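# Upright a fallen gift box and open its lid

## Task

A closed gift box is lying on one of its side faces on the table. Turn it so it rests on its bottom, then open it so the lid is at least roughly vertical or tipped back beyond that. Concealed magnets keep the lid's flap closed.

## Robot and tools

Robot: a single six-joint arm (shoulder pan, shoulder lift, elbow, wrist 1, wrist 2, wrist 3) carrying a right hand with sixteen motors. Cameras: cam_head_left, cam_head_right, cam_high, cam_low, cam_wrist (each 672x504). The box must never leave the table.

Frames. Scene frame: origin on the tabletop straight below the arm base, +z up, +y to the left when facing +x. The base sits at (0, 0, +0.055) m, almost level. All reported poses, velocities and Hand target values are in the base frame; offsets also use base-frame axes, and rotations pivot about the Hand target position. Hand point axes: +z runs along straight fingers toward the tips, +x crosses the palm away from the thumb, and the palm face is the plane y = -0.062 m (z from -0.110 to -0.049). Straight fingertips reach about z = +0.122; finger centre lines are at y = -0.076. A rigid mast on the palm side of the wrist (x +0.05 to +0.10, z -0.16 to -0.11, up to y = +0.06) can strike things.

execute_actions(actions, cameras). actions is a list of actions; each action is a list of up to 15 rows, one row per 1/30 s step, and a short action repeats its final row to fill 15 steps (0.5 s). Each row has 24 numbers, all in [-1, 1]: dx, dy, dz, rx, ry, rz, then sixteen hand goals, then current_limit, then speed. dx..rz are an offset, not a pose: measured from the Hand target as it was when that action began (every row counts from that same start), base-frame axes, 1.0 = 0.6 m or 180 degrees, rx/ry/rz forming one rotation vector. Sending the same offset twice moves twice. Images come back only when actions is empty or cameras names them (["all"] for every camera).

Hand numbers, in this fixed order: index_mcp, index_abd, index_pip, index_dip, middle_mcp, middle_abd, middle_pip, middle_dip, ring_mcp, ring_abd, ring_pip, ring_dip, thumb_cmc, thumb_axl, thumb_mcp, thumb_ipl. Each is an absolute goal angle scaled linearly between the hinge's stops. Brackets give degrees at +1, at -1, and the value for straight: _mcp (+128, -18; -0.75) curls toward the palm; _abd (+60, -60; +0.00) swings sideways away from the thumb; _pip (+108, -29; -0.58); _dip (+117, -21; -0.70); thumb_cmc (+120, -20; -0.71) brings the thumb round in front of the palm; thumb_axl (+140, -27; -0.68) rolls the thumb about its own line; thumb_mcp (+109, -69; -0.23) and thumb_ipl (+108, -77; -0.17) bend it. current_limit maps -1..+1 to 0..550 mA (floor 11 mA); speed sets motor slew as (speed+1)/2 of 8.5 rad/s. Initial values are +0.4 and -0.6, and whatever was last sent persists. To keep the hand unchanged, resend the last sixteen goals plus current_limit and speed; at the start read them from a result first, since a 0 is a real command.

move(target, speed, blend, stop_force, zero, blocking, cameras). target is one 24-number row or a list of up to 15 rows; the first six numbers are offsets from the current Hand target (every row from that same start) in base-frame axes at the 0.6 m / 180 degree scale; hand numbers are as above. speed: path top speed in m/s, 0.002 to 3.6, default 0.25 (turning up to twice that in rad/s). blend: corner rounding in m for lists, 0 means stop at each point. stop_force: 3 to 120 N, ends the path when the wrist sensor feels that much push against the motion; use it slowly when approaching contact, omit it when backing off a contact. zero: true re-zeroes the sensor first, false counts from the previous zero. blocking=false returns after about 0.5 s while the move continues (not allowed with stop_force). A path lasts at least 0.5 s and past 10 s ends short. Its result adds a move: line: done (resting within 3 mm and 2 degrees), off_target, moving, held or fault, plus limits=paced (pose clipped) or limits=held (steps withheld). Neither done nor off_target tells you whether something was touched.

wait(seconds 0 to 10): lets time pass holding the last command. stop(): brakes a running move. zoom_image(camera, region [x0, y0, x1, y1] in pixels, at most 504 wide and high): magnifies the newest image of that camera. zero_wrist_force(): makes the current wrist reading the new zero. finished_scene(scene): ends the scene for good.

Results: end_effector_position (m), end_effector_quat_wxyz, velocities (m/s, rad/s), Hand target (the pose your next offsets start from), Joint positions, joint torques (include arm weight, noisy), Wrist force/torque in the end effector axes plus the peak since last shown, and per motor hand_goal, hand_measured, hand_current_ma and hand_state (moving, goal, blocked, overload). The hand point often stops short of Hand target; an all-zero action asks for it again, otherwise send the remaining gap.

Cautions. Each step's commanded orientation is clipped to 32 degrees from the measured one. Do not route the hand near the arm base; circle around it. The arm is rigid: aiming even slightly beyond a firm contact, or about 150 N of outside force, or joint torque over 138 N m (first three joints) or 25.7 N m (wrists) triggers a 10 s fault stop; to release a press, command back past the hand point. A finger motor drawing 495 mA or more for 5 s shuts down for 10 s, so grip with goals only slightly past the surface. Heat rises from holding loads, full stretch, or pushing at unreachable poses; 85 °C brakes the arm for 30 s or more, and MOTOR HOT warns from 70 °C. After a HAND FAULT line, remaining motion calls in that reply are skipped. Avoid drops, slams, releasing moving parts and hard hits; the final state must hold with the robot clear.

Each tool is called after "Emit:" by a JSON object that holds its "api" and its "payload", one argument or row to a line.

## Session

Emit:
{"api": "execute_actions", "payload": {
  "actions": []
}}

Scene clock: 0.00 s.
end_effector_position=(+0.2456, -0.3642, +0.1743) hand_goal=(-0.754, +0.000, -0.576, -0.696, -0.754, +0.000, -0.576, -0.696, -0.754, +0.000, -0.576, -0.696, -0.714, -0.678, -0.226, -0.168) hand_measured=(-0.754, +0.000, -0.576, -0.696, -0.754, +0.000, -0.576, -0.696, -0.754, +0.000, -0.576, -0.696, -0.714, -0.678, -0.226, -0.168) hand_current_ma=(+0, +0, +0, +0, +0, +0, +0, +0, +0, +0, +0, +0, +0, +0, +0, +0) hand_state=(goal, goal, goal, goal, goal, goal, goal, goal, goal, goal, goal, goal, goal, goal, goal, goal) hand_current_limit=0.40 hand_speed=-0.60 end_effector_quat_wxyz=(+0.131, +0.905, -0.377, +0.146)
Joint positions: [-1.07 -1.702 2.355 -2.619 -1.592 1.287]
Joint velocities: within noise
Joint torques (N m): no reading
Wrist force (N): no reading
Wrist torque (N m): no reading
Wrist force, peak (N): no reading
Hand target: +0.2456, -0.3642, +0.1743; +0.131, +0.905, -0.377, +0.146

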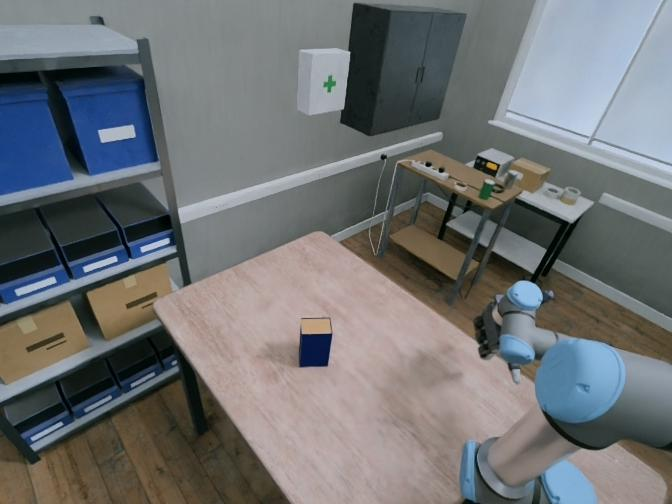

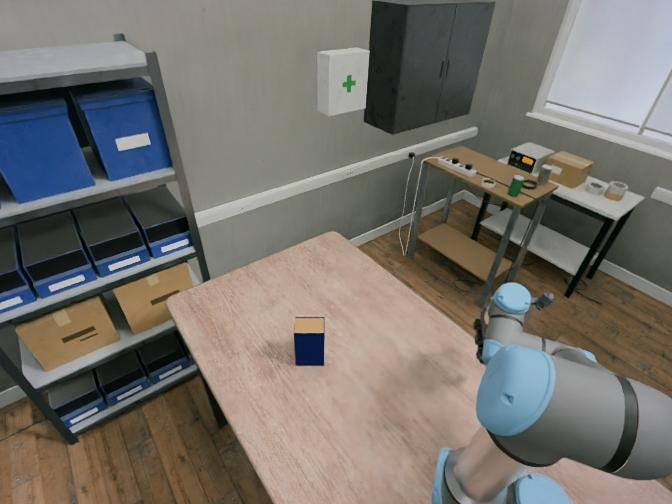

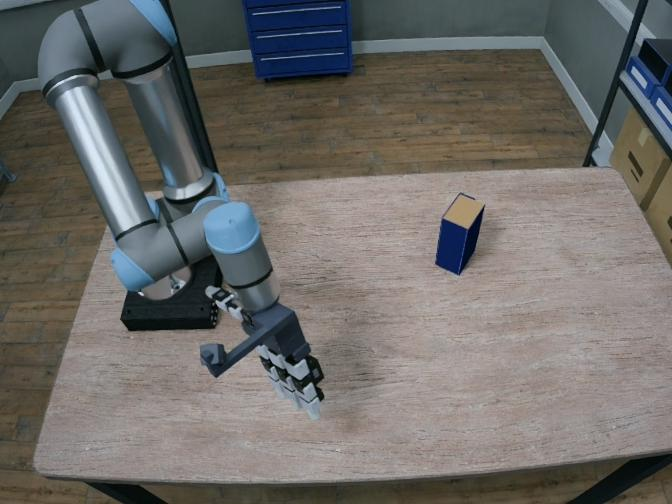

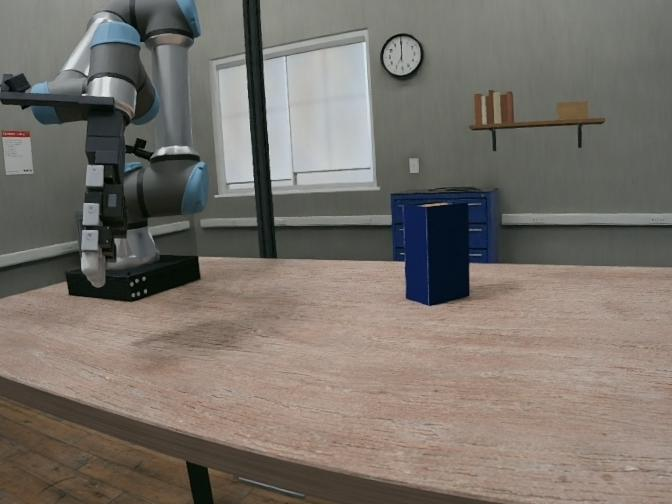

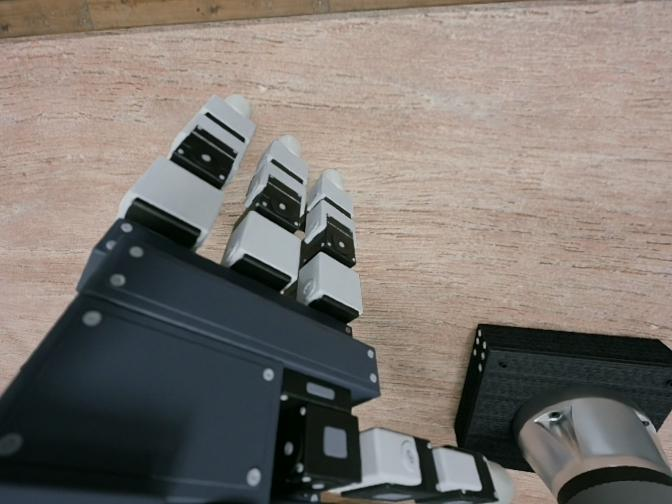

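Emit:
{"api": "zoom_image", "payload": {
  "camera": "cam_high",
  "region": [400, 170, 520, 290]
}}

Emit:
{"api": "zoom_image", "payload": {
  "camera": "cam_low",
  "region": [380, 190, 500, 310]
}}

Emit:
{"api": "zoom_image", "payload": {
  "camera": "cam_head_left",
  "region": [270, 290, 360, 380]
}}

Scaled by 4.200 from the camera's 672x504 image, which has a finer 960x720 frame.

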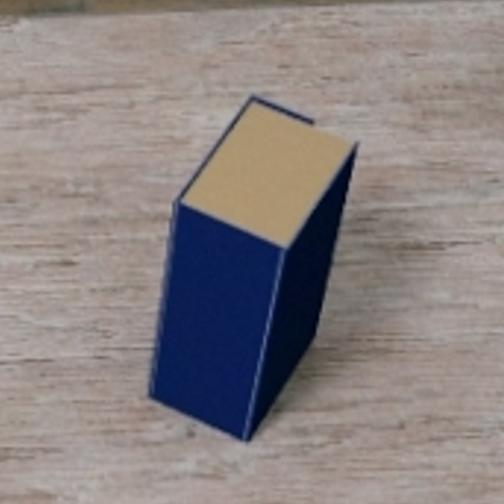

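Scaled by 4.200 from the camera's 672x504 image, which has a finer 960x720 frame.

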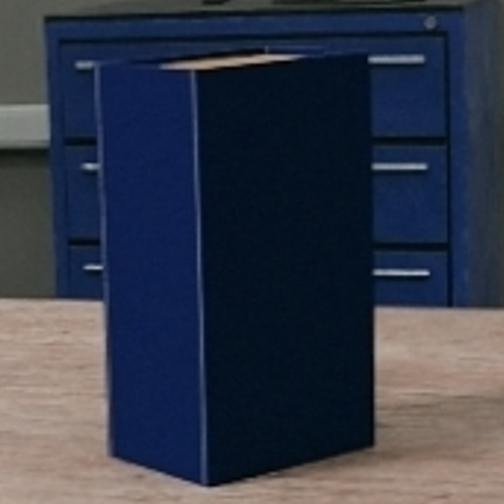

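Scaled by 5.600 from the camera's 672x504 image, which has a finer 960x720 frame.

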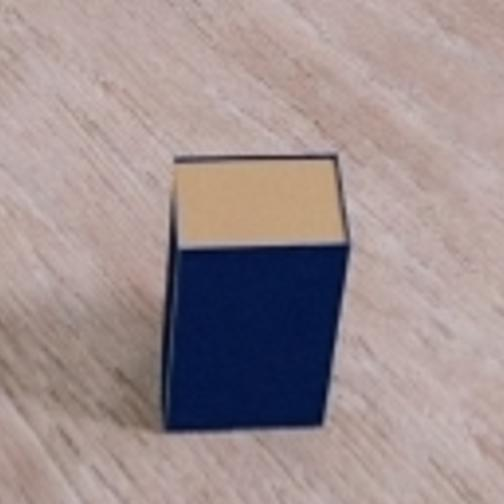

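Emit:
{"api": "move", "payload": {
  "target": [0.341,0.69,0.41,0.129,0.007,-0.245,-0.754,0,-0.576,-0.696,-0.754,0,-0.576,-0.696,-0.754,0,-0.576,-0.696,-0.714,-0.678,-0.226,-0.168,0.4,-0.6],
  "speed": 0.5,
  "cameras": ["all"]
}}

Emit:
{"api": "zoom_image", "payload": {
  "camera": "cam_high",
  "region": [0, 0, 504, 504]
}}

Scene clock: 22.97 s.
end_effector_position=(+0.4502, +0.0498, +0.4203) hand_goal=(-0.754, +0.000, -0.576, -0.696, -0.754, +0.000, -0.576, -0.696, -0.754, +0.000, -0.576, -0.696, -0.714, -0.678, -0.226, -0.168) hand_measured=(-0.754, +0.000, -0.576, -0.696, -0.754, +0.000, -0.576, -0.696, -0.754, +0.000, -0.576, -0.696, -0.714, -0.678, -0.224, -0.168) hand_current_ma=(+0, +0, +0, +0, +0, +0, +0, +0, +0, +0, +0, +0, +0, +0, +2, +0) hand_state=(goal, goal, goal, goal, goal, goal, goal, goal, goal, goal, goal, goal, goal, goal, goal, goal) hand_current_limit=0.40 hand_speed=-0.60 end_effector_quat_wxyz=(+0.000, +0.707, -0.707, +0.000)
Joint positions: [-0.201 -1.495 1.332 -1.409 -1.57 2.94]
Joint torques (N m): [13.85 -13.94 -33.42 -0.99 2.26 1.83]
Wrist force (N): [-0.7 0.4 0.3]
Wrist torque (N m): [0.06 -0.02 0.03]
Wrist force, peak (N): [-2.0 -1.1 -0.6]
Hand target: +0.4502, +0.0498, +0.4203; +0.000, +0.707, -0.707, +0.000
Off the commanded pose: 0.000 m, 0 deg.
move: done

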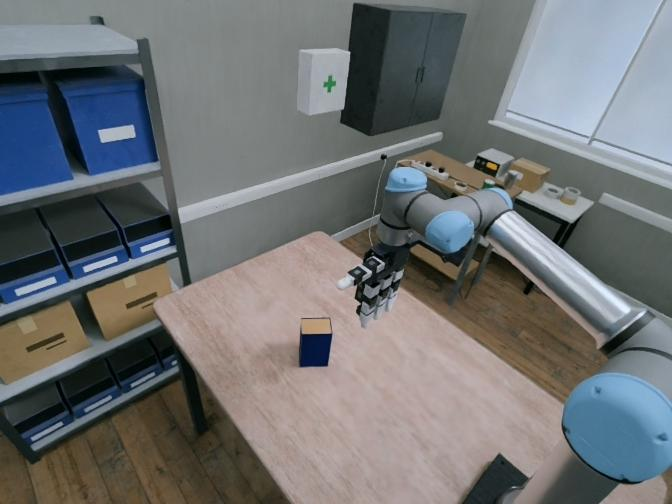

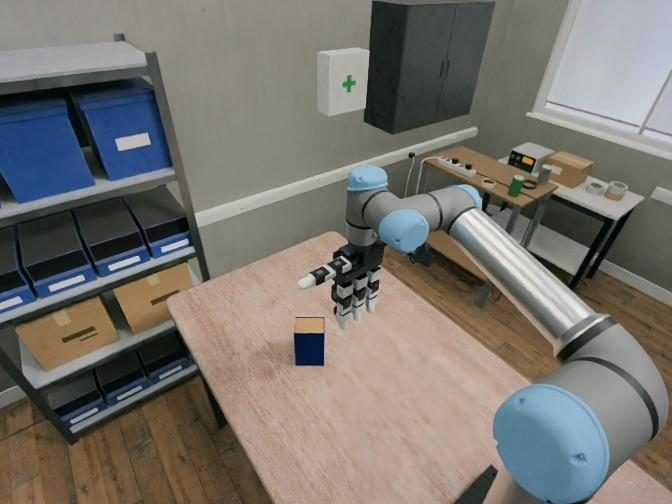

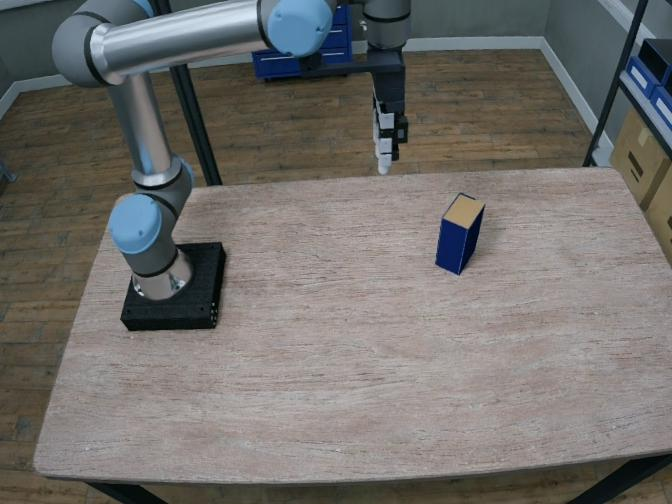

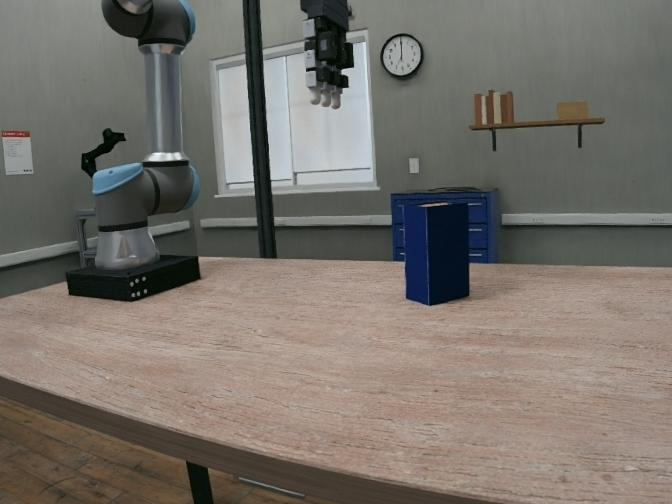

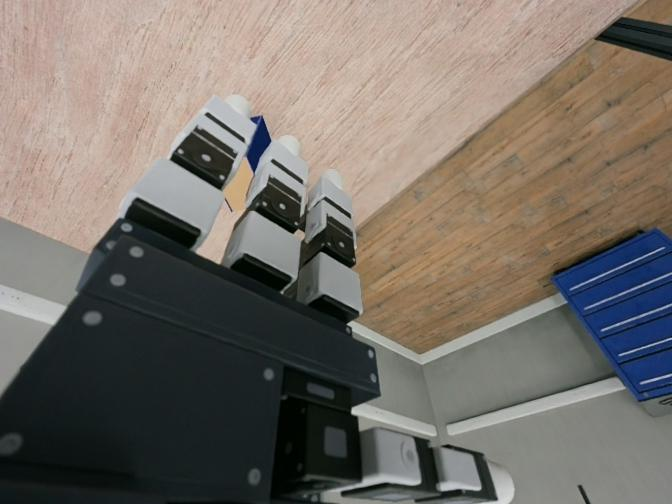

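Scaled by 1.000.

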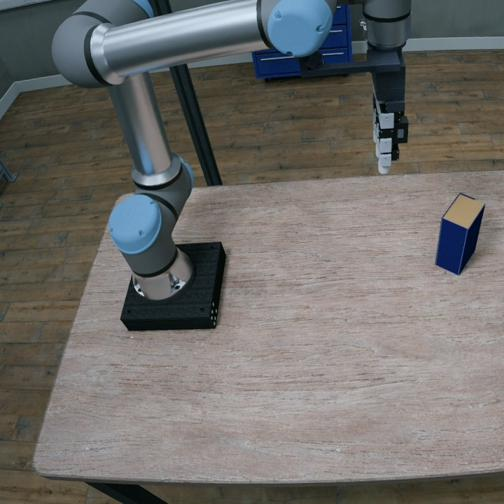

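Emit:
{"api": "move", "payload": {
  "target": [0.28,0.1,0.03,0,0,0,-0.754,0,-0.576,-0.696,-0.754,0,-0.576,-0.696,-0.754,0,-0.576,-0.696,-0.714,-0.678,-0.226,-0.168,0.4,-0.6],
  "speed": 0.5,
  "cameras": ["all"]
}}

Scene clock: 34.47 s.
end_effector_position=(+0.6182, +0.1098, +0.4383) hand_goal=(-0.754, +0.000, -0.576, -0.696, -0.754, +0.000, -0.576, -0.696, -0.754, +0.000, -0.576, -0.696, -0.714, -0.678, -0.226, -0.168) hand_measured=(-0.754, +0.000, -0.576, -0.696, -0.754, +0.000, -0.576, -0.696, -0.754, +0.000, -0.576, -0.696, -0.714, -0.678, -0.224, -0.168) hand_current_ma=(+0, +0, +0, +0, +0, +0, +0, +0, +0, +0, +0, +0, +0, +0, +2, +0) hand_state=(goal, goal, goal, goal, goal, goal, goal, goal, goal, goal, goal, goal, goal, goal, goal, goal) hand_current_limit=0.40 hand_speed=-0.60 end_effector_quat_wxyz=(+0.000, +0.707, -0.707, +0.000)
Joint positions: [-0.066 -0.988 0.594 -1.178 -1.57 3.075]
Joint torques (N m): [14.55 -33.76 -32.5 -0.85 -1.81 1.63]
Wrist force (N): [-0.7 0.2 0.0]
Wrist torque (N m): [0.05 -0.01 0.01]
Wrist force, peak (N): [-1.2 -1.9 0.3]
Hand target: +0.6182, +0.1098, +0.4383; +0.000, +0.707, -0.707, +0.000
Off the commanded pose: 0.000 m, 0 deg.
move: done

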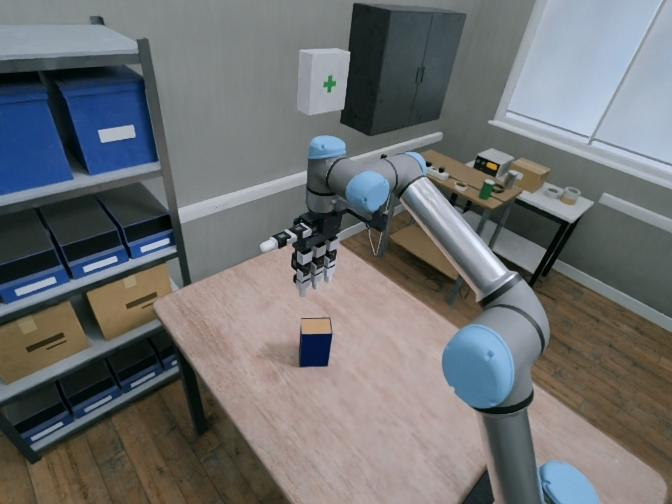

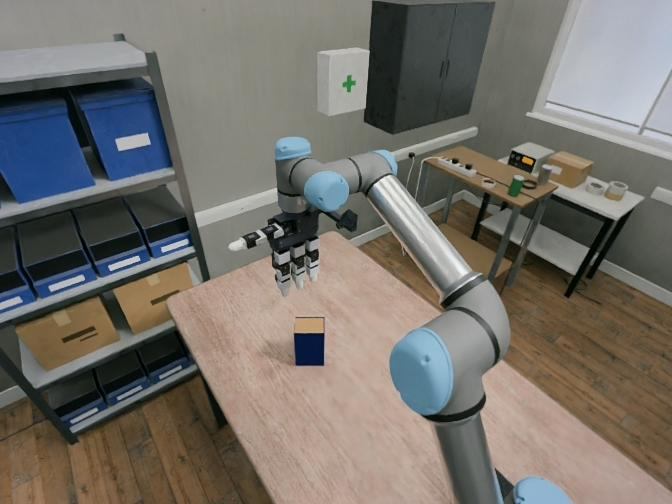

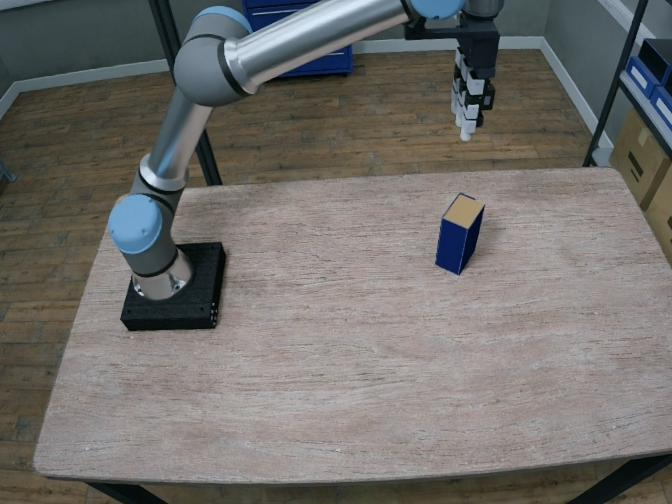

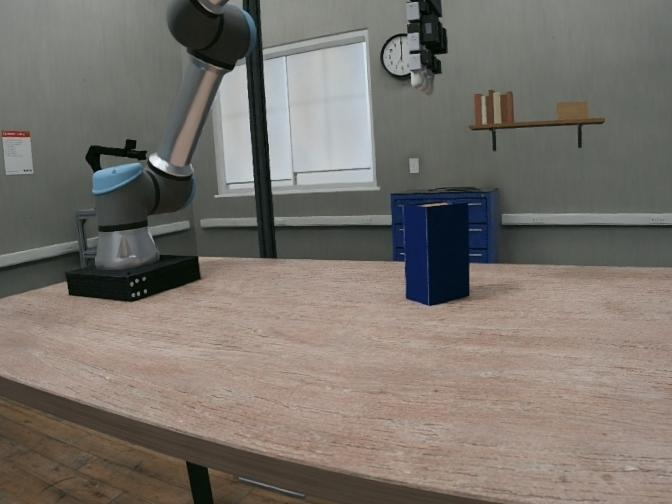

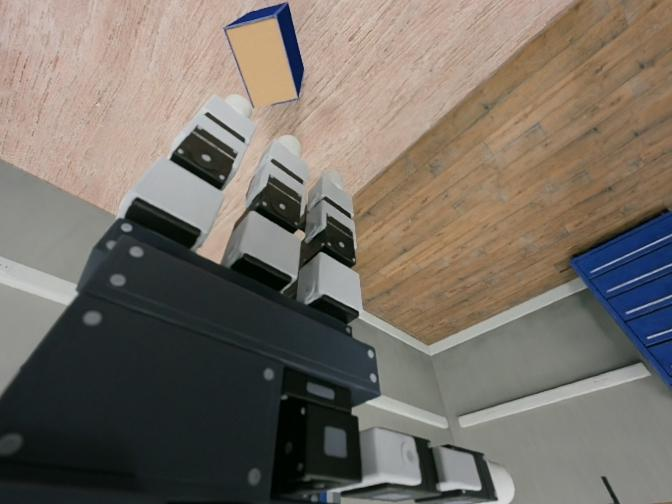

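Emit:
{"api": "zoom_image", "payload": {
  "camera": "cam_wrist",
  "region": [200, 0, 330, 130]
}}

Scaled by 3.877 from the camera's 672x504 image, which has a finer 960x720 frame.

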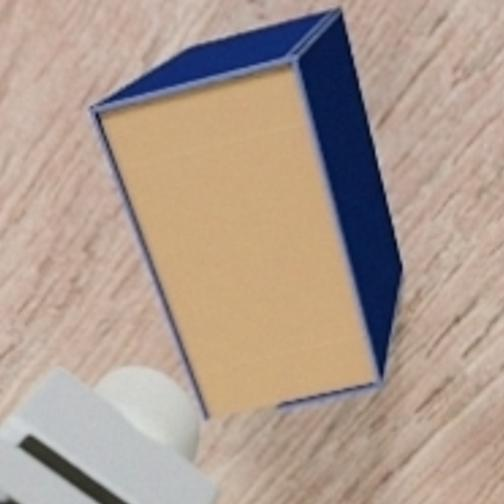

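Emit:
{"api": "move", "payload": {
  "target": [0.12,-0.117,-0.28,0,0,-0.214,-0.754,0,-0.576,-0.696,-0.754,0,-0.576,-0.696,-0.754,0,-0.576,-0.696,0.571,-0.678,-0.226,-0.168,0.4,-0.4],
  "speed": 0.4,
  "cameras": ["all"]
}}

Emit:
{"api": "zoom_image", "payload": {
  "camera": "cam_high",
  "region": [360, 110, 560, 290]
}}

Emit:
{"api": "zoom_image", "payload": {
  "camera": "cam_low",
  "region": [340, 100, 560, 320]
}}

Emit:
{"api": "zoom_image", "payload": {
  "camera": "cam_wrist",
  "region": [150, 0, 450, 220]
}}

Scene clock: 104.50 s.
end_effector_position=(+0.6902, +0.0396, +0.2704) hand_goal=(-0.754, +0.000, -0.576, -0.696, -0.754, +0.000, -0.576, -0.696, -0.754, +0.000, -0.576, -0.696, +0.570, -0.678, -0.226, -0.168) hand_measured=(-0.754, +0.000, -0.576, -0.696, -0.754, +0.000, -0.576, -0.696, -0.754, +0.000, -0.576, -0.696, +0.568, -0.678, -0.224, -0.168) hand_current_ma=(+0, +0, +0, +0, +0, +0, +0, +0, +0, +0, +0, +0, -2, +0, +2, +0) hand_state=(goal, goal, goal, goal, goal, goal, goal, goal, goal, goal, goal, goal, goal, goal, goal, goal) hand_current_limit=0.40 hand_speed=-0.40 end_effector_quat_wxyz=(+0.000, -0.434, +0.901, +0.000)
Joint positions: [-0.222 -0.973 1.008 -1.607 -1.571 3.591]
Joint torques (N m): [-13.33 -36.4 -15.53 -3.95 2.12 1.93]
Wrist force (N): [-0.6 0.5 0.3]
Wrist torque (N m): [0.09 -0.09 0.03]
Wrist force, peak (N): [-1.7 0.1 -0.5]
Hand target: +0.6902, +0.0396, +0.2703; +0.000, -0.434, +0.901, +0.000
Off the commanded pose: 0.000 m, 0 deg.
move: done

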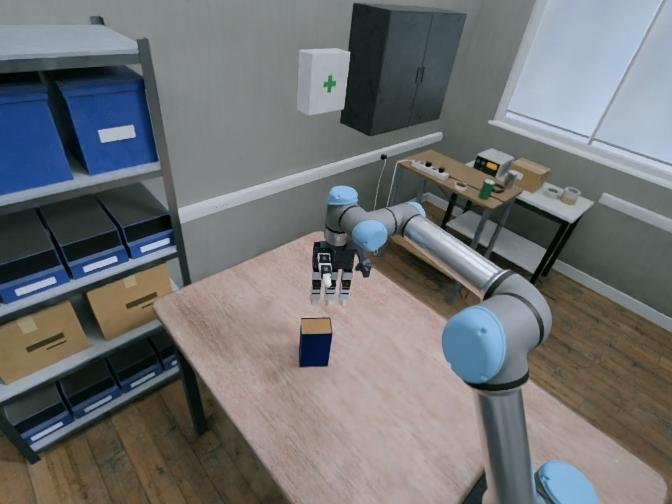

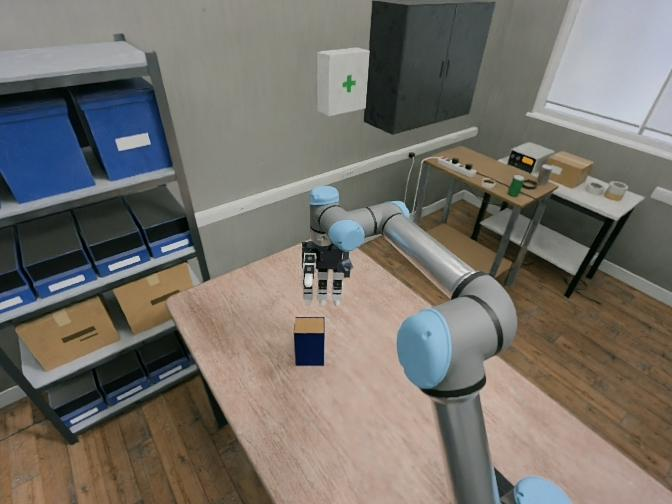

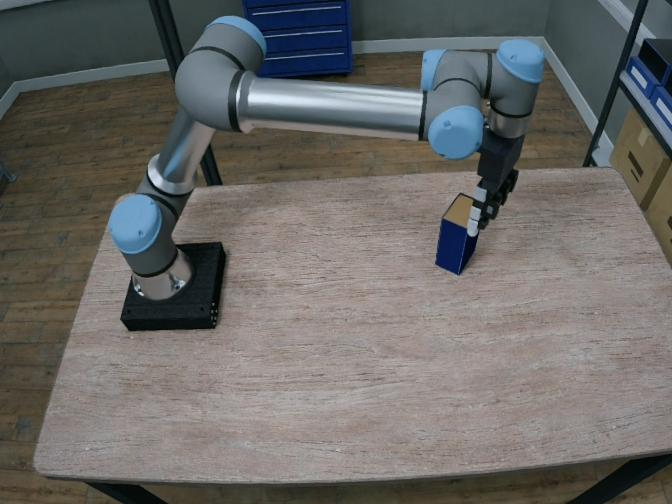

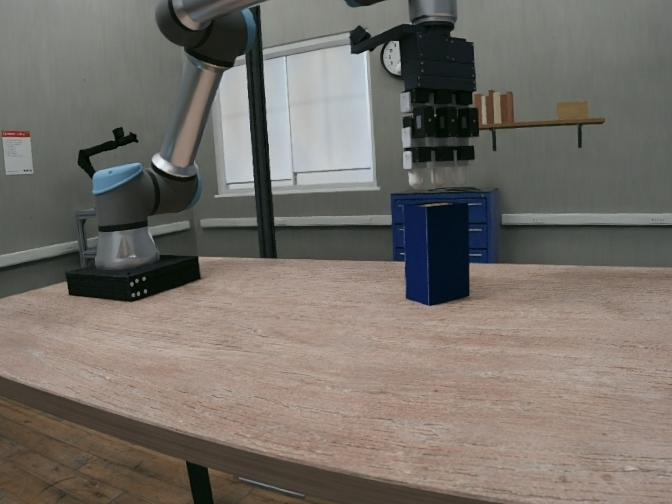

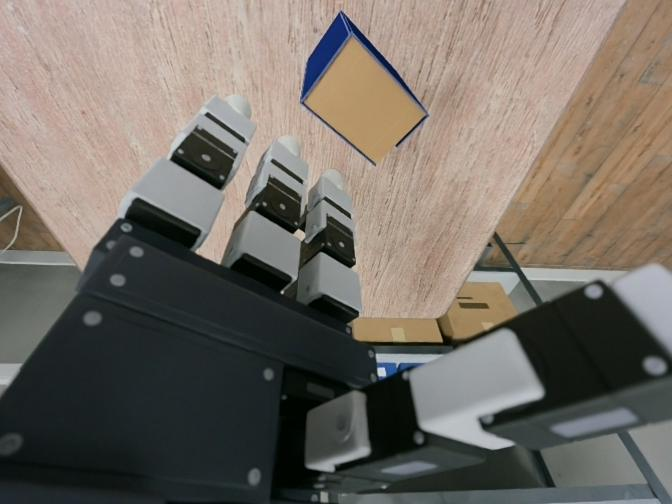

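Scaled by 2.520 from the camera's 672x504 image, which has a finer 960x720 frame.

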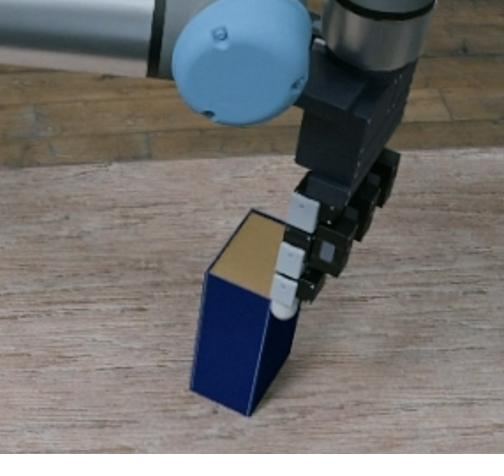

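Scaled by 2.291 from the camera's 672x504 image, which has a finer 960x720 frame.

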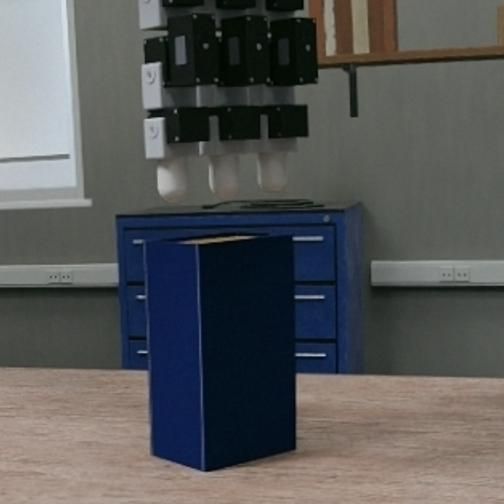

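Scaled by 1.680 from the camera's 672x504 image, which has a finer 960x720 frame.

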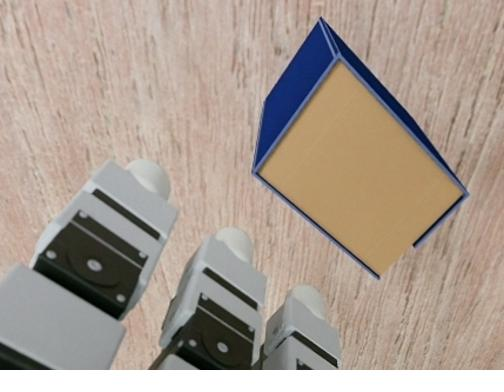

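Emit:
{"api": "move", "payload": {
  "target": [
    [0.018,0.023,0,0,0,0,-0.754,0,-0.576,-0.696,-0.754,0,-0.576,-0.696,-0.754,0,-0.576,-0.696,0.571,-0.678,-0.226,-0.168,0.4,-0.4],
    [0.018,0.023,-0.3,0,0,0,-0.754,0,-0.576,-0.696,-0.754,0,-0.576,-0.696,-0.754,0,-0.576,-0.696,0.571,-0.678,-0.226,-0.168,0.4,-0.4]
  ],
  "speed": 0.1,
  "stop_force": 6,
  "cameras": ["all"]
}}

Emit:
{"api": "zoom_image", "payload": {
  "camera": "cam_wrist",
  "region": [150, 0, 500, 262]
}}

Emit:
{"api": "zoom_image", "payload": {
  "camera": "cam_high",
  "region": [380, 150, 560, 290]
}}

Scene clock: 130.20 s.
end_effector_position=(+0.7010, +0.0534, +0.0903) hand_goal=(-0.754, +0.000, -0.576, -0.696, -0.754, +0.000, -0.576, -0.696, -0.754, +0.000, -0.576, -0.696, +0.570, -0.678, -0.226, -0.168) hand_measured=(-0.754, +0.000, -0.576, -0.696, -0.754, +0.000, -0.576, -0.696, -0.754, +0.000, -0.576, -0.696, +0.568, -0.678, -0.224, -0.168) hand_current_ma=(+0, +0, +0, +0, +0, +0, +0, +0, +0, +0, +0, +0, -1, +0, +2, +0) hand_state=(goal, goal, goal, goal, goal, goal, goal, goal, goal, goal, goal, goal, goal, goal, goal, goal) hand_current_limit=0.40 hand_speed=-0.40 end_effector_quat_wxyz=(+0.000, -0.434, +0.901, +0.000)
Joint positions: [-0.201 -0.841 1.259 -1.99 -1.571 3.613]
Joint torques (N m): [-10.19 -39.44 -13.82 -4.1 1.68 1.82]
Wrist force (N): [-0.6 0.1 0.5]
Wrist torque (N m): [0.05 -0.07 0.01]
Wrist force, peak (N): [-0.9 -0.2 1.3]
Hand target: +0.7010, +0.0534, +0.0903; +0.000, -0.434, +0.901, +0.000
Off the commanded pose: 0.000 m, 0 deg.
move: done

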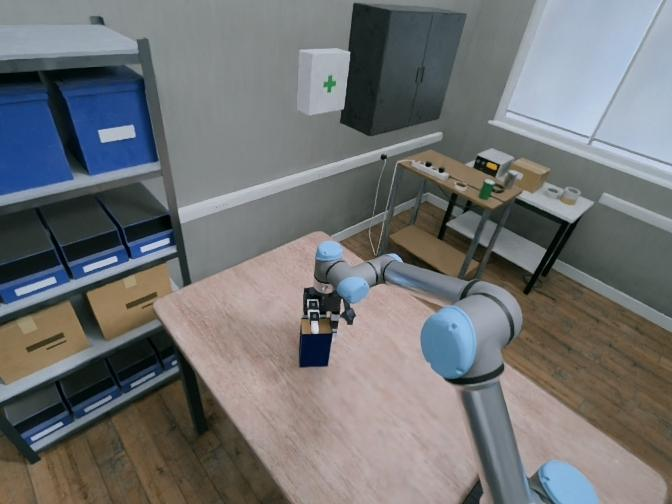

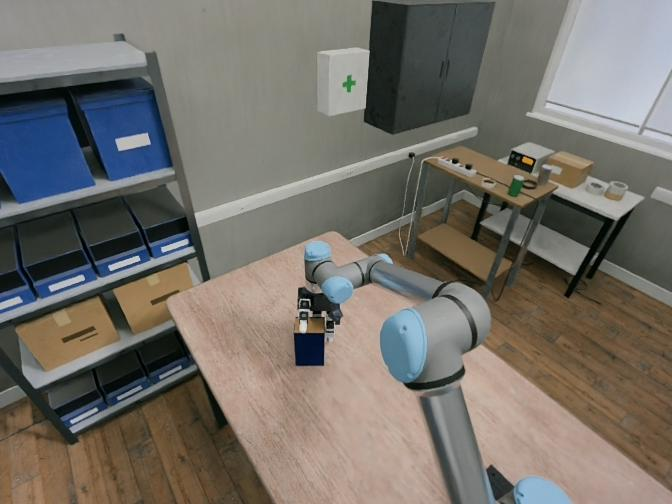

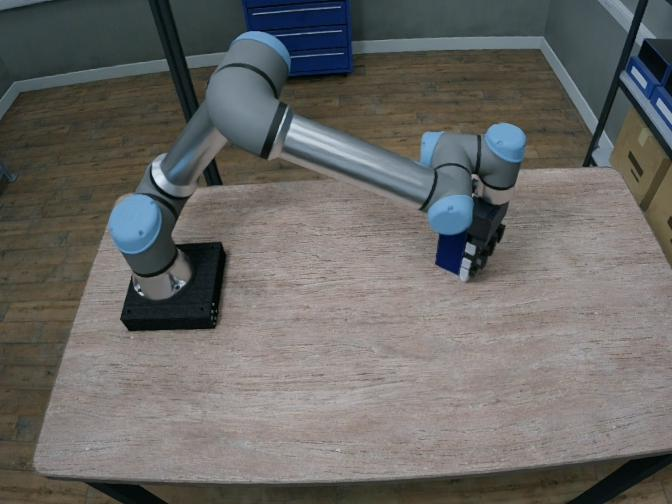

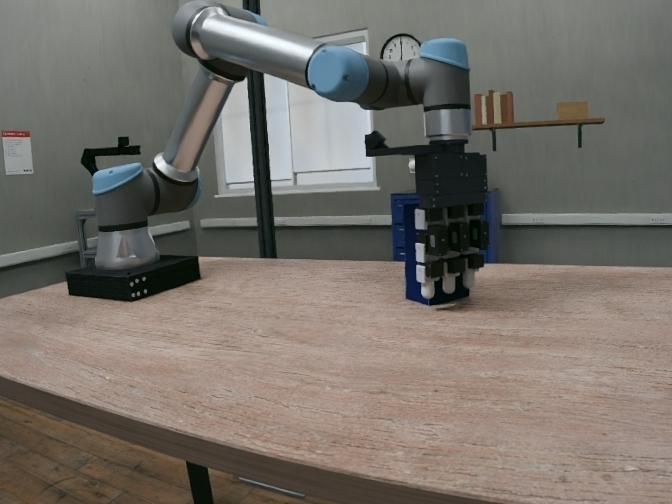

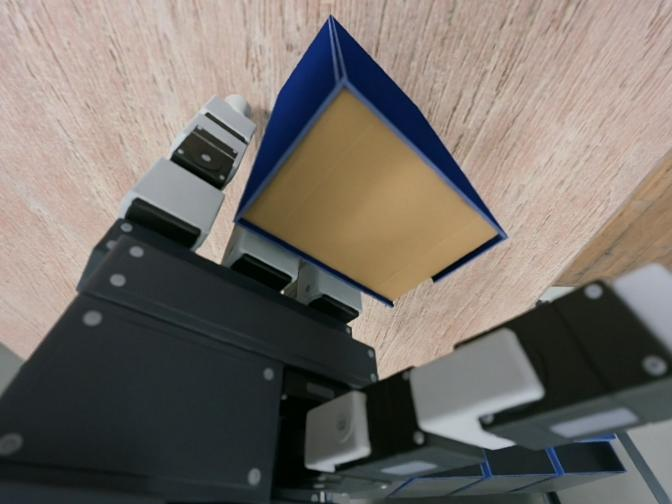

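Scaled by 1.440 from the camera's 672x504 image, which has a finer 960x720 frame.

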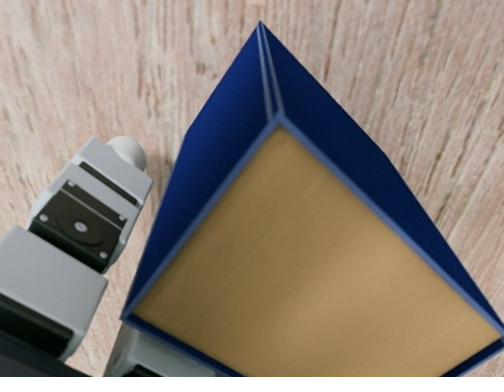

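Scaled by 2.800 from the camera's 672x504 image, which has a finer 960x720 frame.

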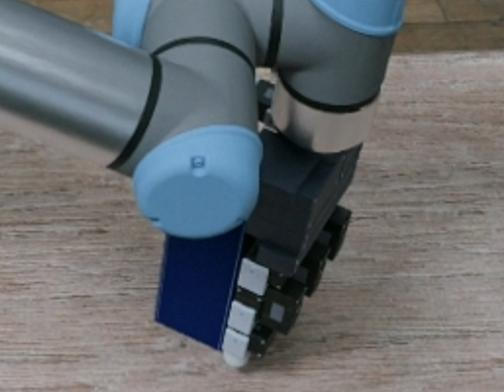

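Emit:
{"api": "move", "payload": {
  "target": [0,0,-0.022,0,0,0,-0.754,0,-0.576,-0.696,-0.754,0,-0.576,-0.696,-0.754,0,-0.576,-0.696,0.571,-0.678,0.225,-0.168,0.4,-0.6],
  "speed": 0.05,
  "cameras": ["cam_wrist","cam_head_left","cam_head_right"]
}}

Emit:
{"api": "zoom_image", "payload": {
  "camera": "cam_head_right",
  "region": [270, 270, 380, 380]
}}

Emit:
{"api": "zoom_image", "payload": {
  "camera": "cam_head_left",
  "region": [270, 270, 380, 380]
}}

Scene clock: 137.93 s.
end_effector_position=(+0.7010, +0.0534, +0.0772) hand_goal=(-0.754, +0.000, -0.576, -0.696, -0.754, +0.000, -0.576, -0.696, -0.754, +0.000, -0.576, -0.696, +0.570, -0.678, +0.224, -0.168) hand_measured=(-0.754, +0.000, -0.576, -0.696, -0.754, +0.000, -0.576, -0.696, -0.754, +0.000, -0.576, -0.696, +0.568, -0.678, +0.198, -0.176) hand_current_ma=(+0, +0, +0, +0, +0, +0, +0, +0, +0, +0, +0, +0, -1, +0, -67, -15) hand_state=(goal, goal, goal, goal, goal, goal, goal, goal, goal, goal, goal, goal, goal, goal, blocked, goal) hand_current_limit=0.40 hand_speed=-0.60 end_effector_quat_wxyz=(+0.000, -0.434, +0.901, +0.000)
Joint positions: [-0.201 -0.827 1.271 -2.016 -1.571 3.613]
Joint torques (N m): [-11.8 -36.35 -12.46 -4.21 1.14 1.51]
Wrist force (N): [-0.6 1.6 -2.2]
Wrist torque (N m): [0.09 -0.11 -0.01]
Wrist force, peak (N): [-0.5 1.4 -2.8]
Hand target: +0.7010, +0.0534, +0.0771; +0.000, -0.434, +0.901, +0.000
Off the commanded pose: 0.000 m, 0 deg.
move: done
Images, in order (width x height): cam_head_left 672x504, cam_head_right 672x504, cam_wrist 672x504.

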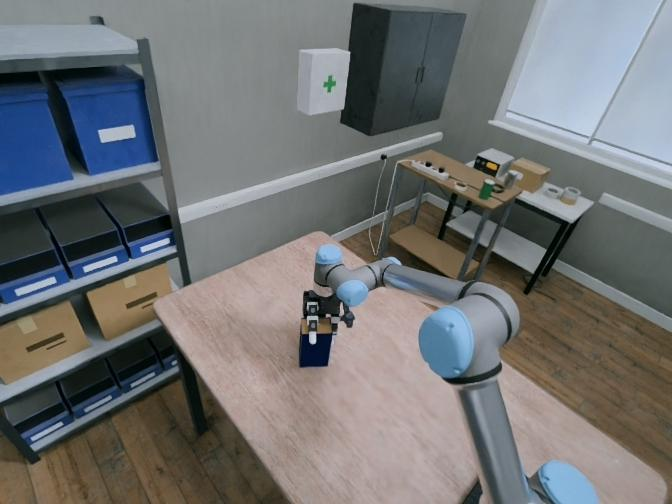

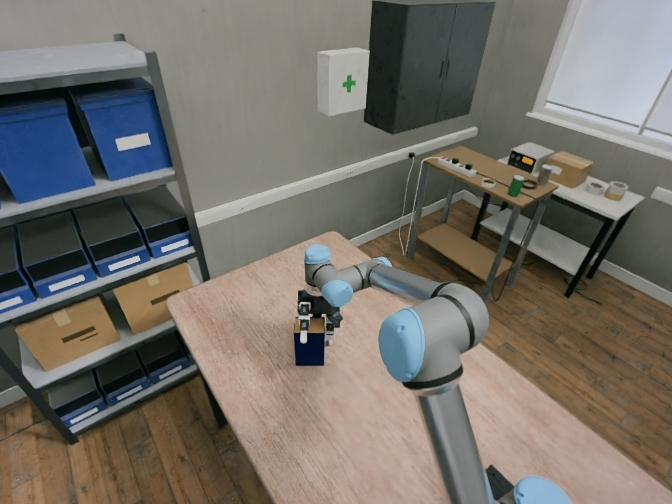

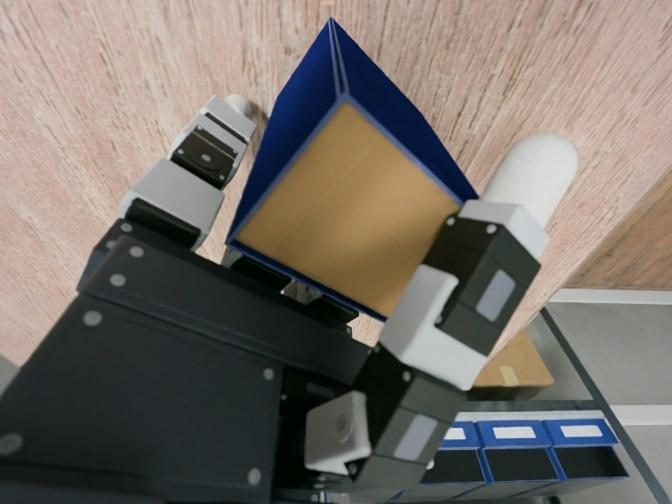

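Scaled by 4.582 from the camera's 672x504 image, which has a finer 960x720 frame.

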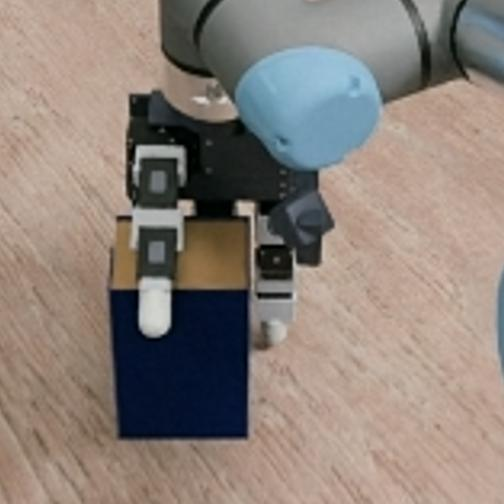

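Scaled by 4.582 from the camera's 672x504 image, which has a finer 960x720 frame.

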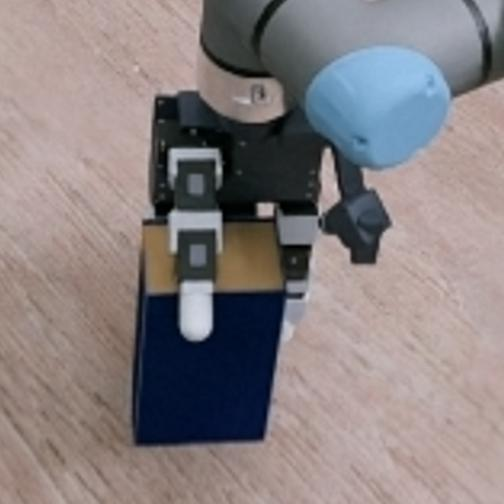

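Emit:
{"api": "move", "payload": {
  "target": [0,0,0.002,0,0,0,-0.754,0,-0.576,-0.696,-0.754,0,-0.576,-0.696,-0.754,0,-0.576,-0.696,0.571,-0.678,0.225,0.4,0.2,-0.7],
  "speed": 0.05,
  "cameras": ["cam_wrist","cam_head_right"]
}}

Emit:
{"api": "zoom_image", "payload": {
  "camera": "cam_head_right",
  "region": [270, 270, 380, 380]
}}

Scene clock: 143.20 s.
end_effector_position=(+0.7010, +0.0534, +0.0783) hand_goal=(-0.754, +0.000, -0.576, -0.696, -0.754, +0.000, -0.576, -0.696, -0.754, +0.000, -0.576, -0.696, +0.570, -0.678, +0.224, +0.400) hand_measured=(-0.752, +0.000, -0.578, -0.696, -0.754, +0.000, -0.576, -0.696, -0.754, +0.000, -0.576, -0.696, +0.572, -0.674, +0.116, +0.246) hand_current_ma=(+2, +0, -1, +0, +0, +0, +0, +0, +0, +0, +0, +0, +1, +3, -330, -330) hand_state=(goal, goal, goal, goal, goal, goal, goal, goal, goal, goal, goal, goal, goal, goal, blocked, moving) hand_current_limit=0.20 hand_speed=-0.70 end_effector_quat_wxyz=(+0.000, -0.434, +0.901, +0.000)
Joint positions: [-0.201 -0.828 1.27 -2.014 -1.571 3.613]
Joint torques (N m): [-10.99 -65.32 -31.82 -0.83 1.28 1.37]
Wrist force (N): [-0.7 0.0 1.4]
Wrist torque (N m): [0.01 -0.05 -0.01]
Wrist force, peak (N): [-0.6 1.4 -2.8]
Hand target: +0.7010, +0.0534, +0.0783; +0.000, -0.434, +0.901, +0.000
Off the commanded pose: 0.000 m, 0 deg.
move: done
Images, in order (width x height): cam_head_right 672x504, cam_wrist 672x504.

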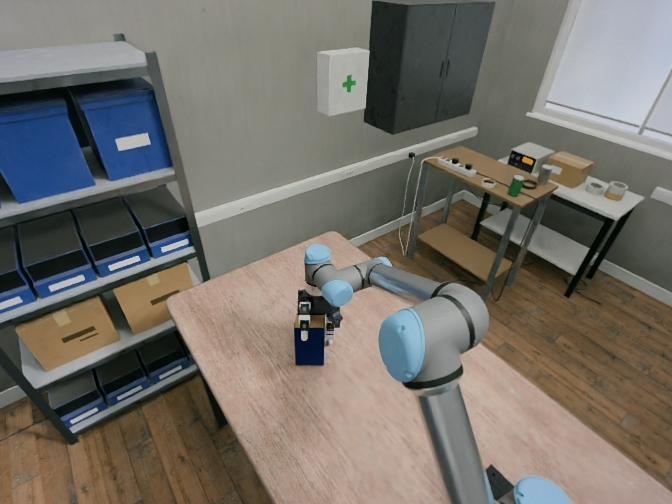

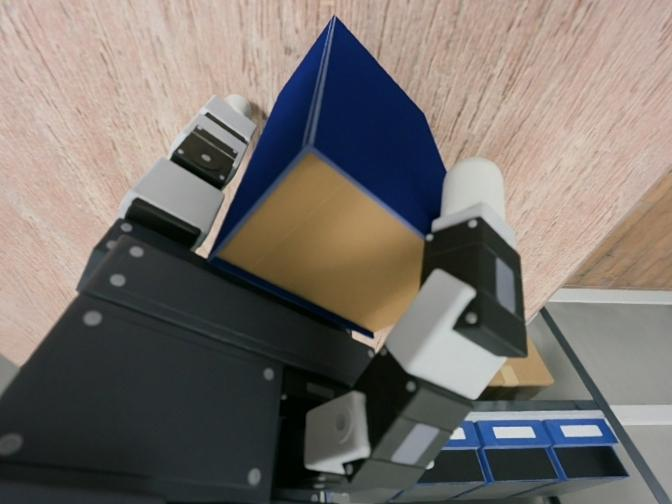

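Scaled by 4.582 from the camera's 672x504 image, which has a finer 960x720 frame.

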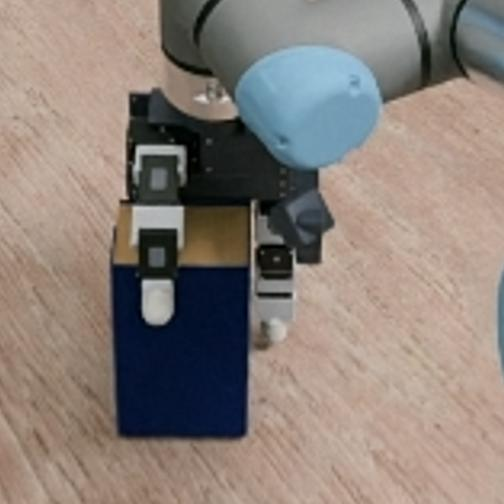

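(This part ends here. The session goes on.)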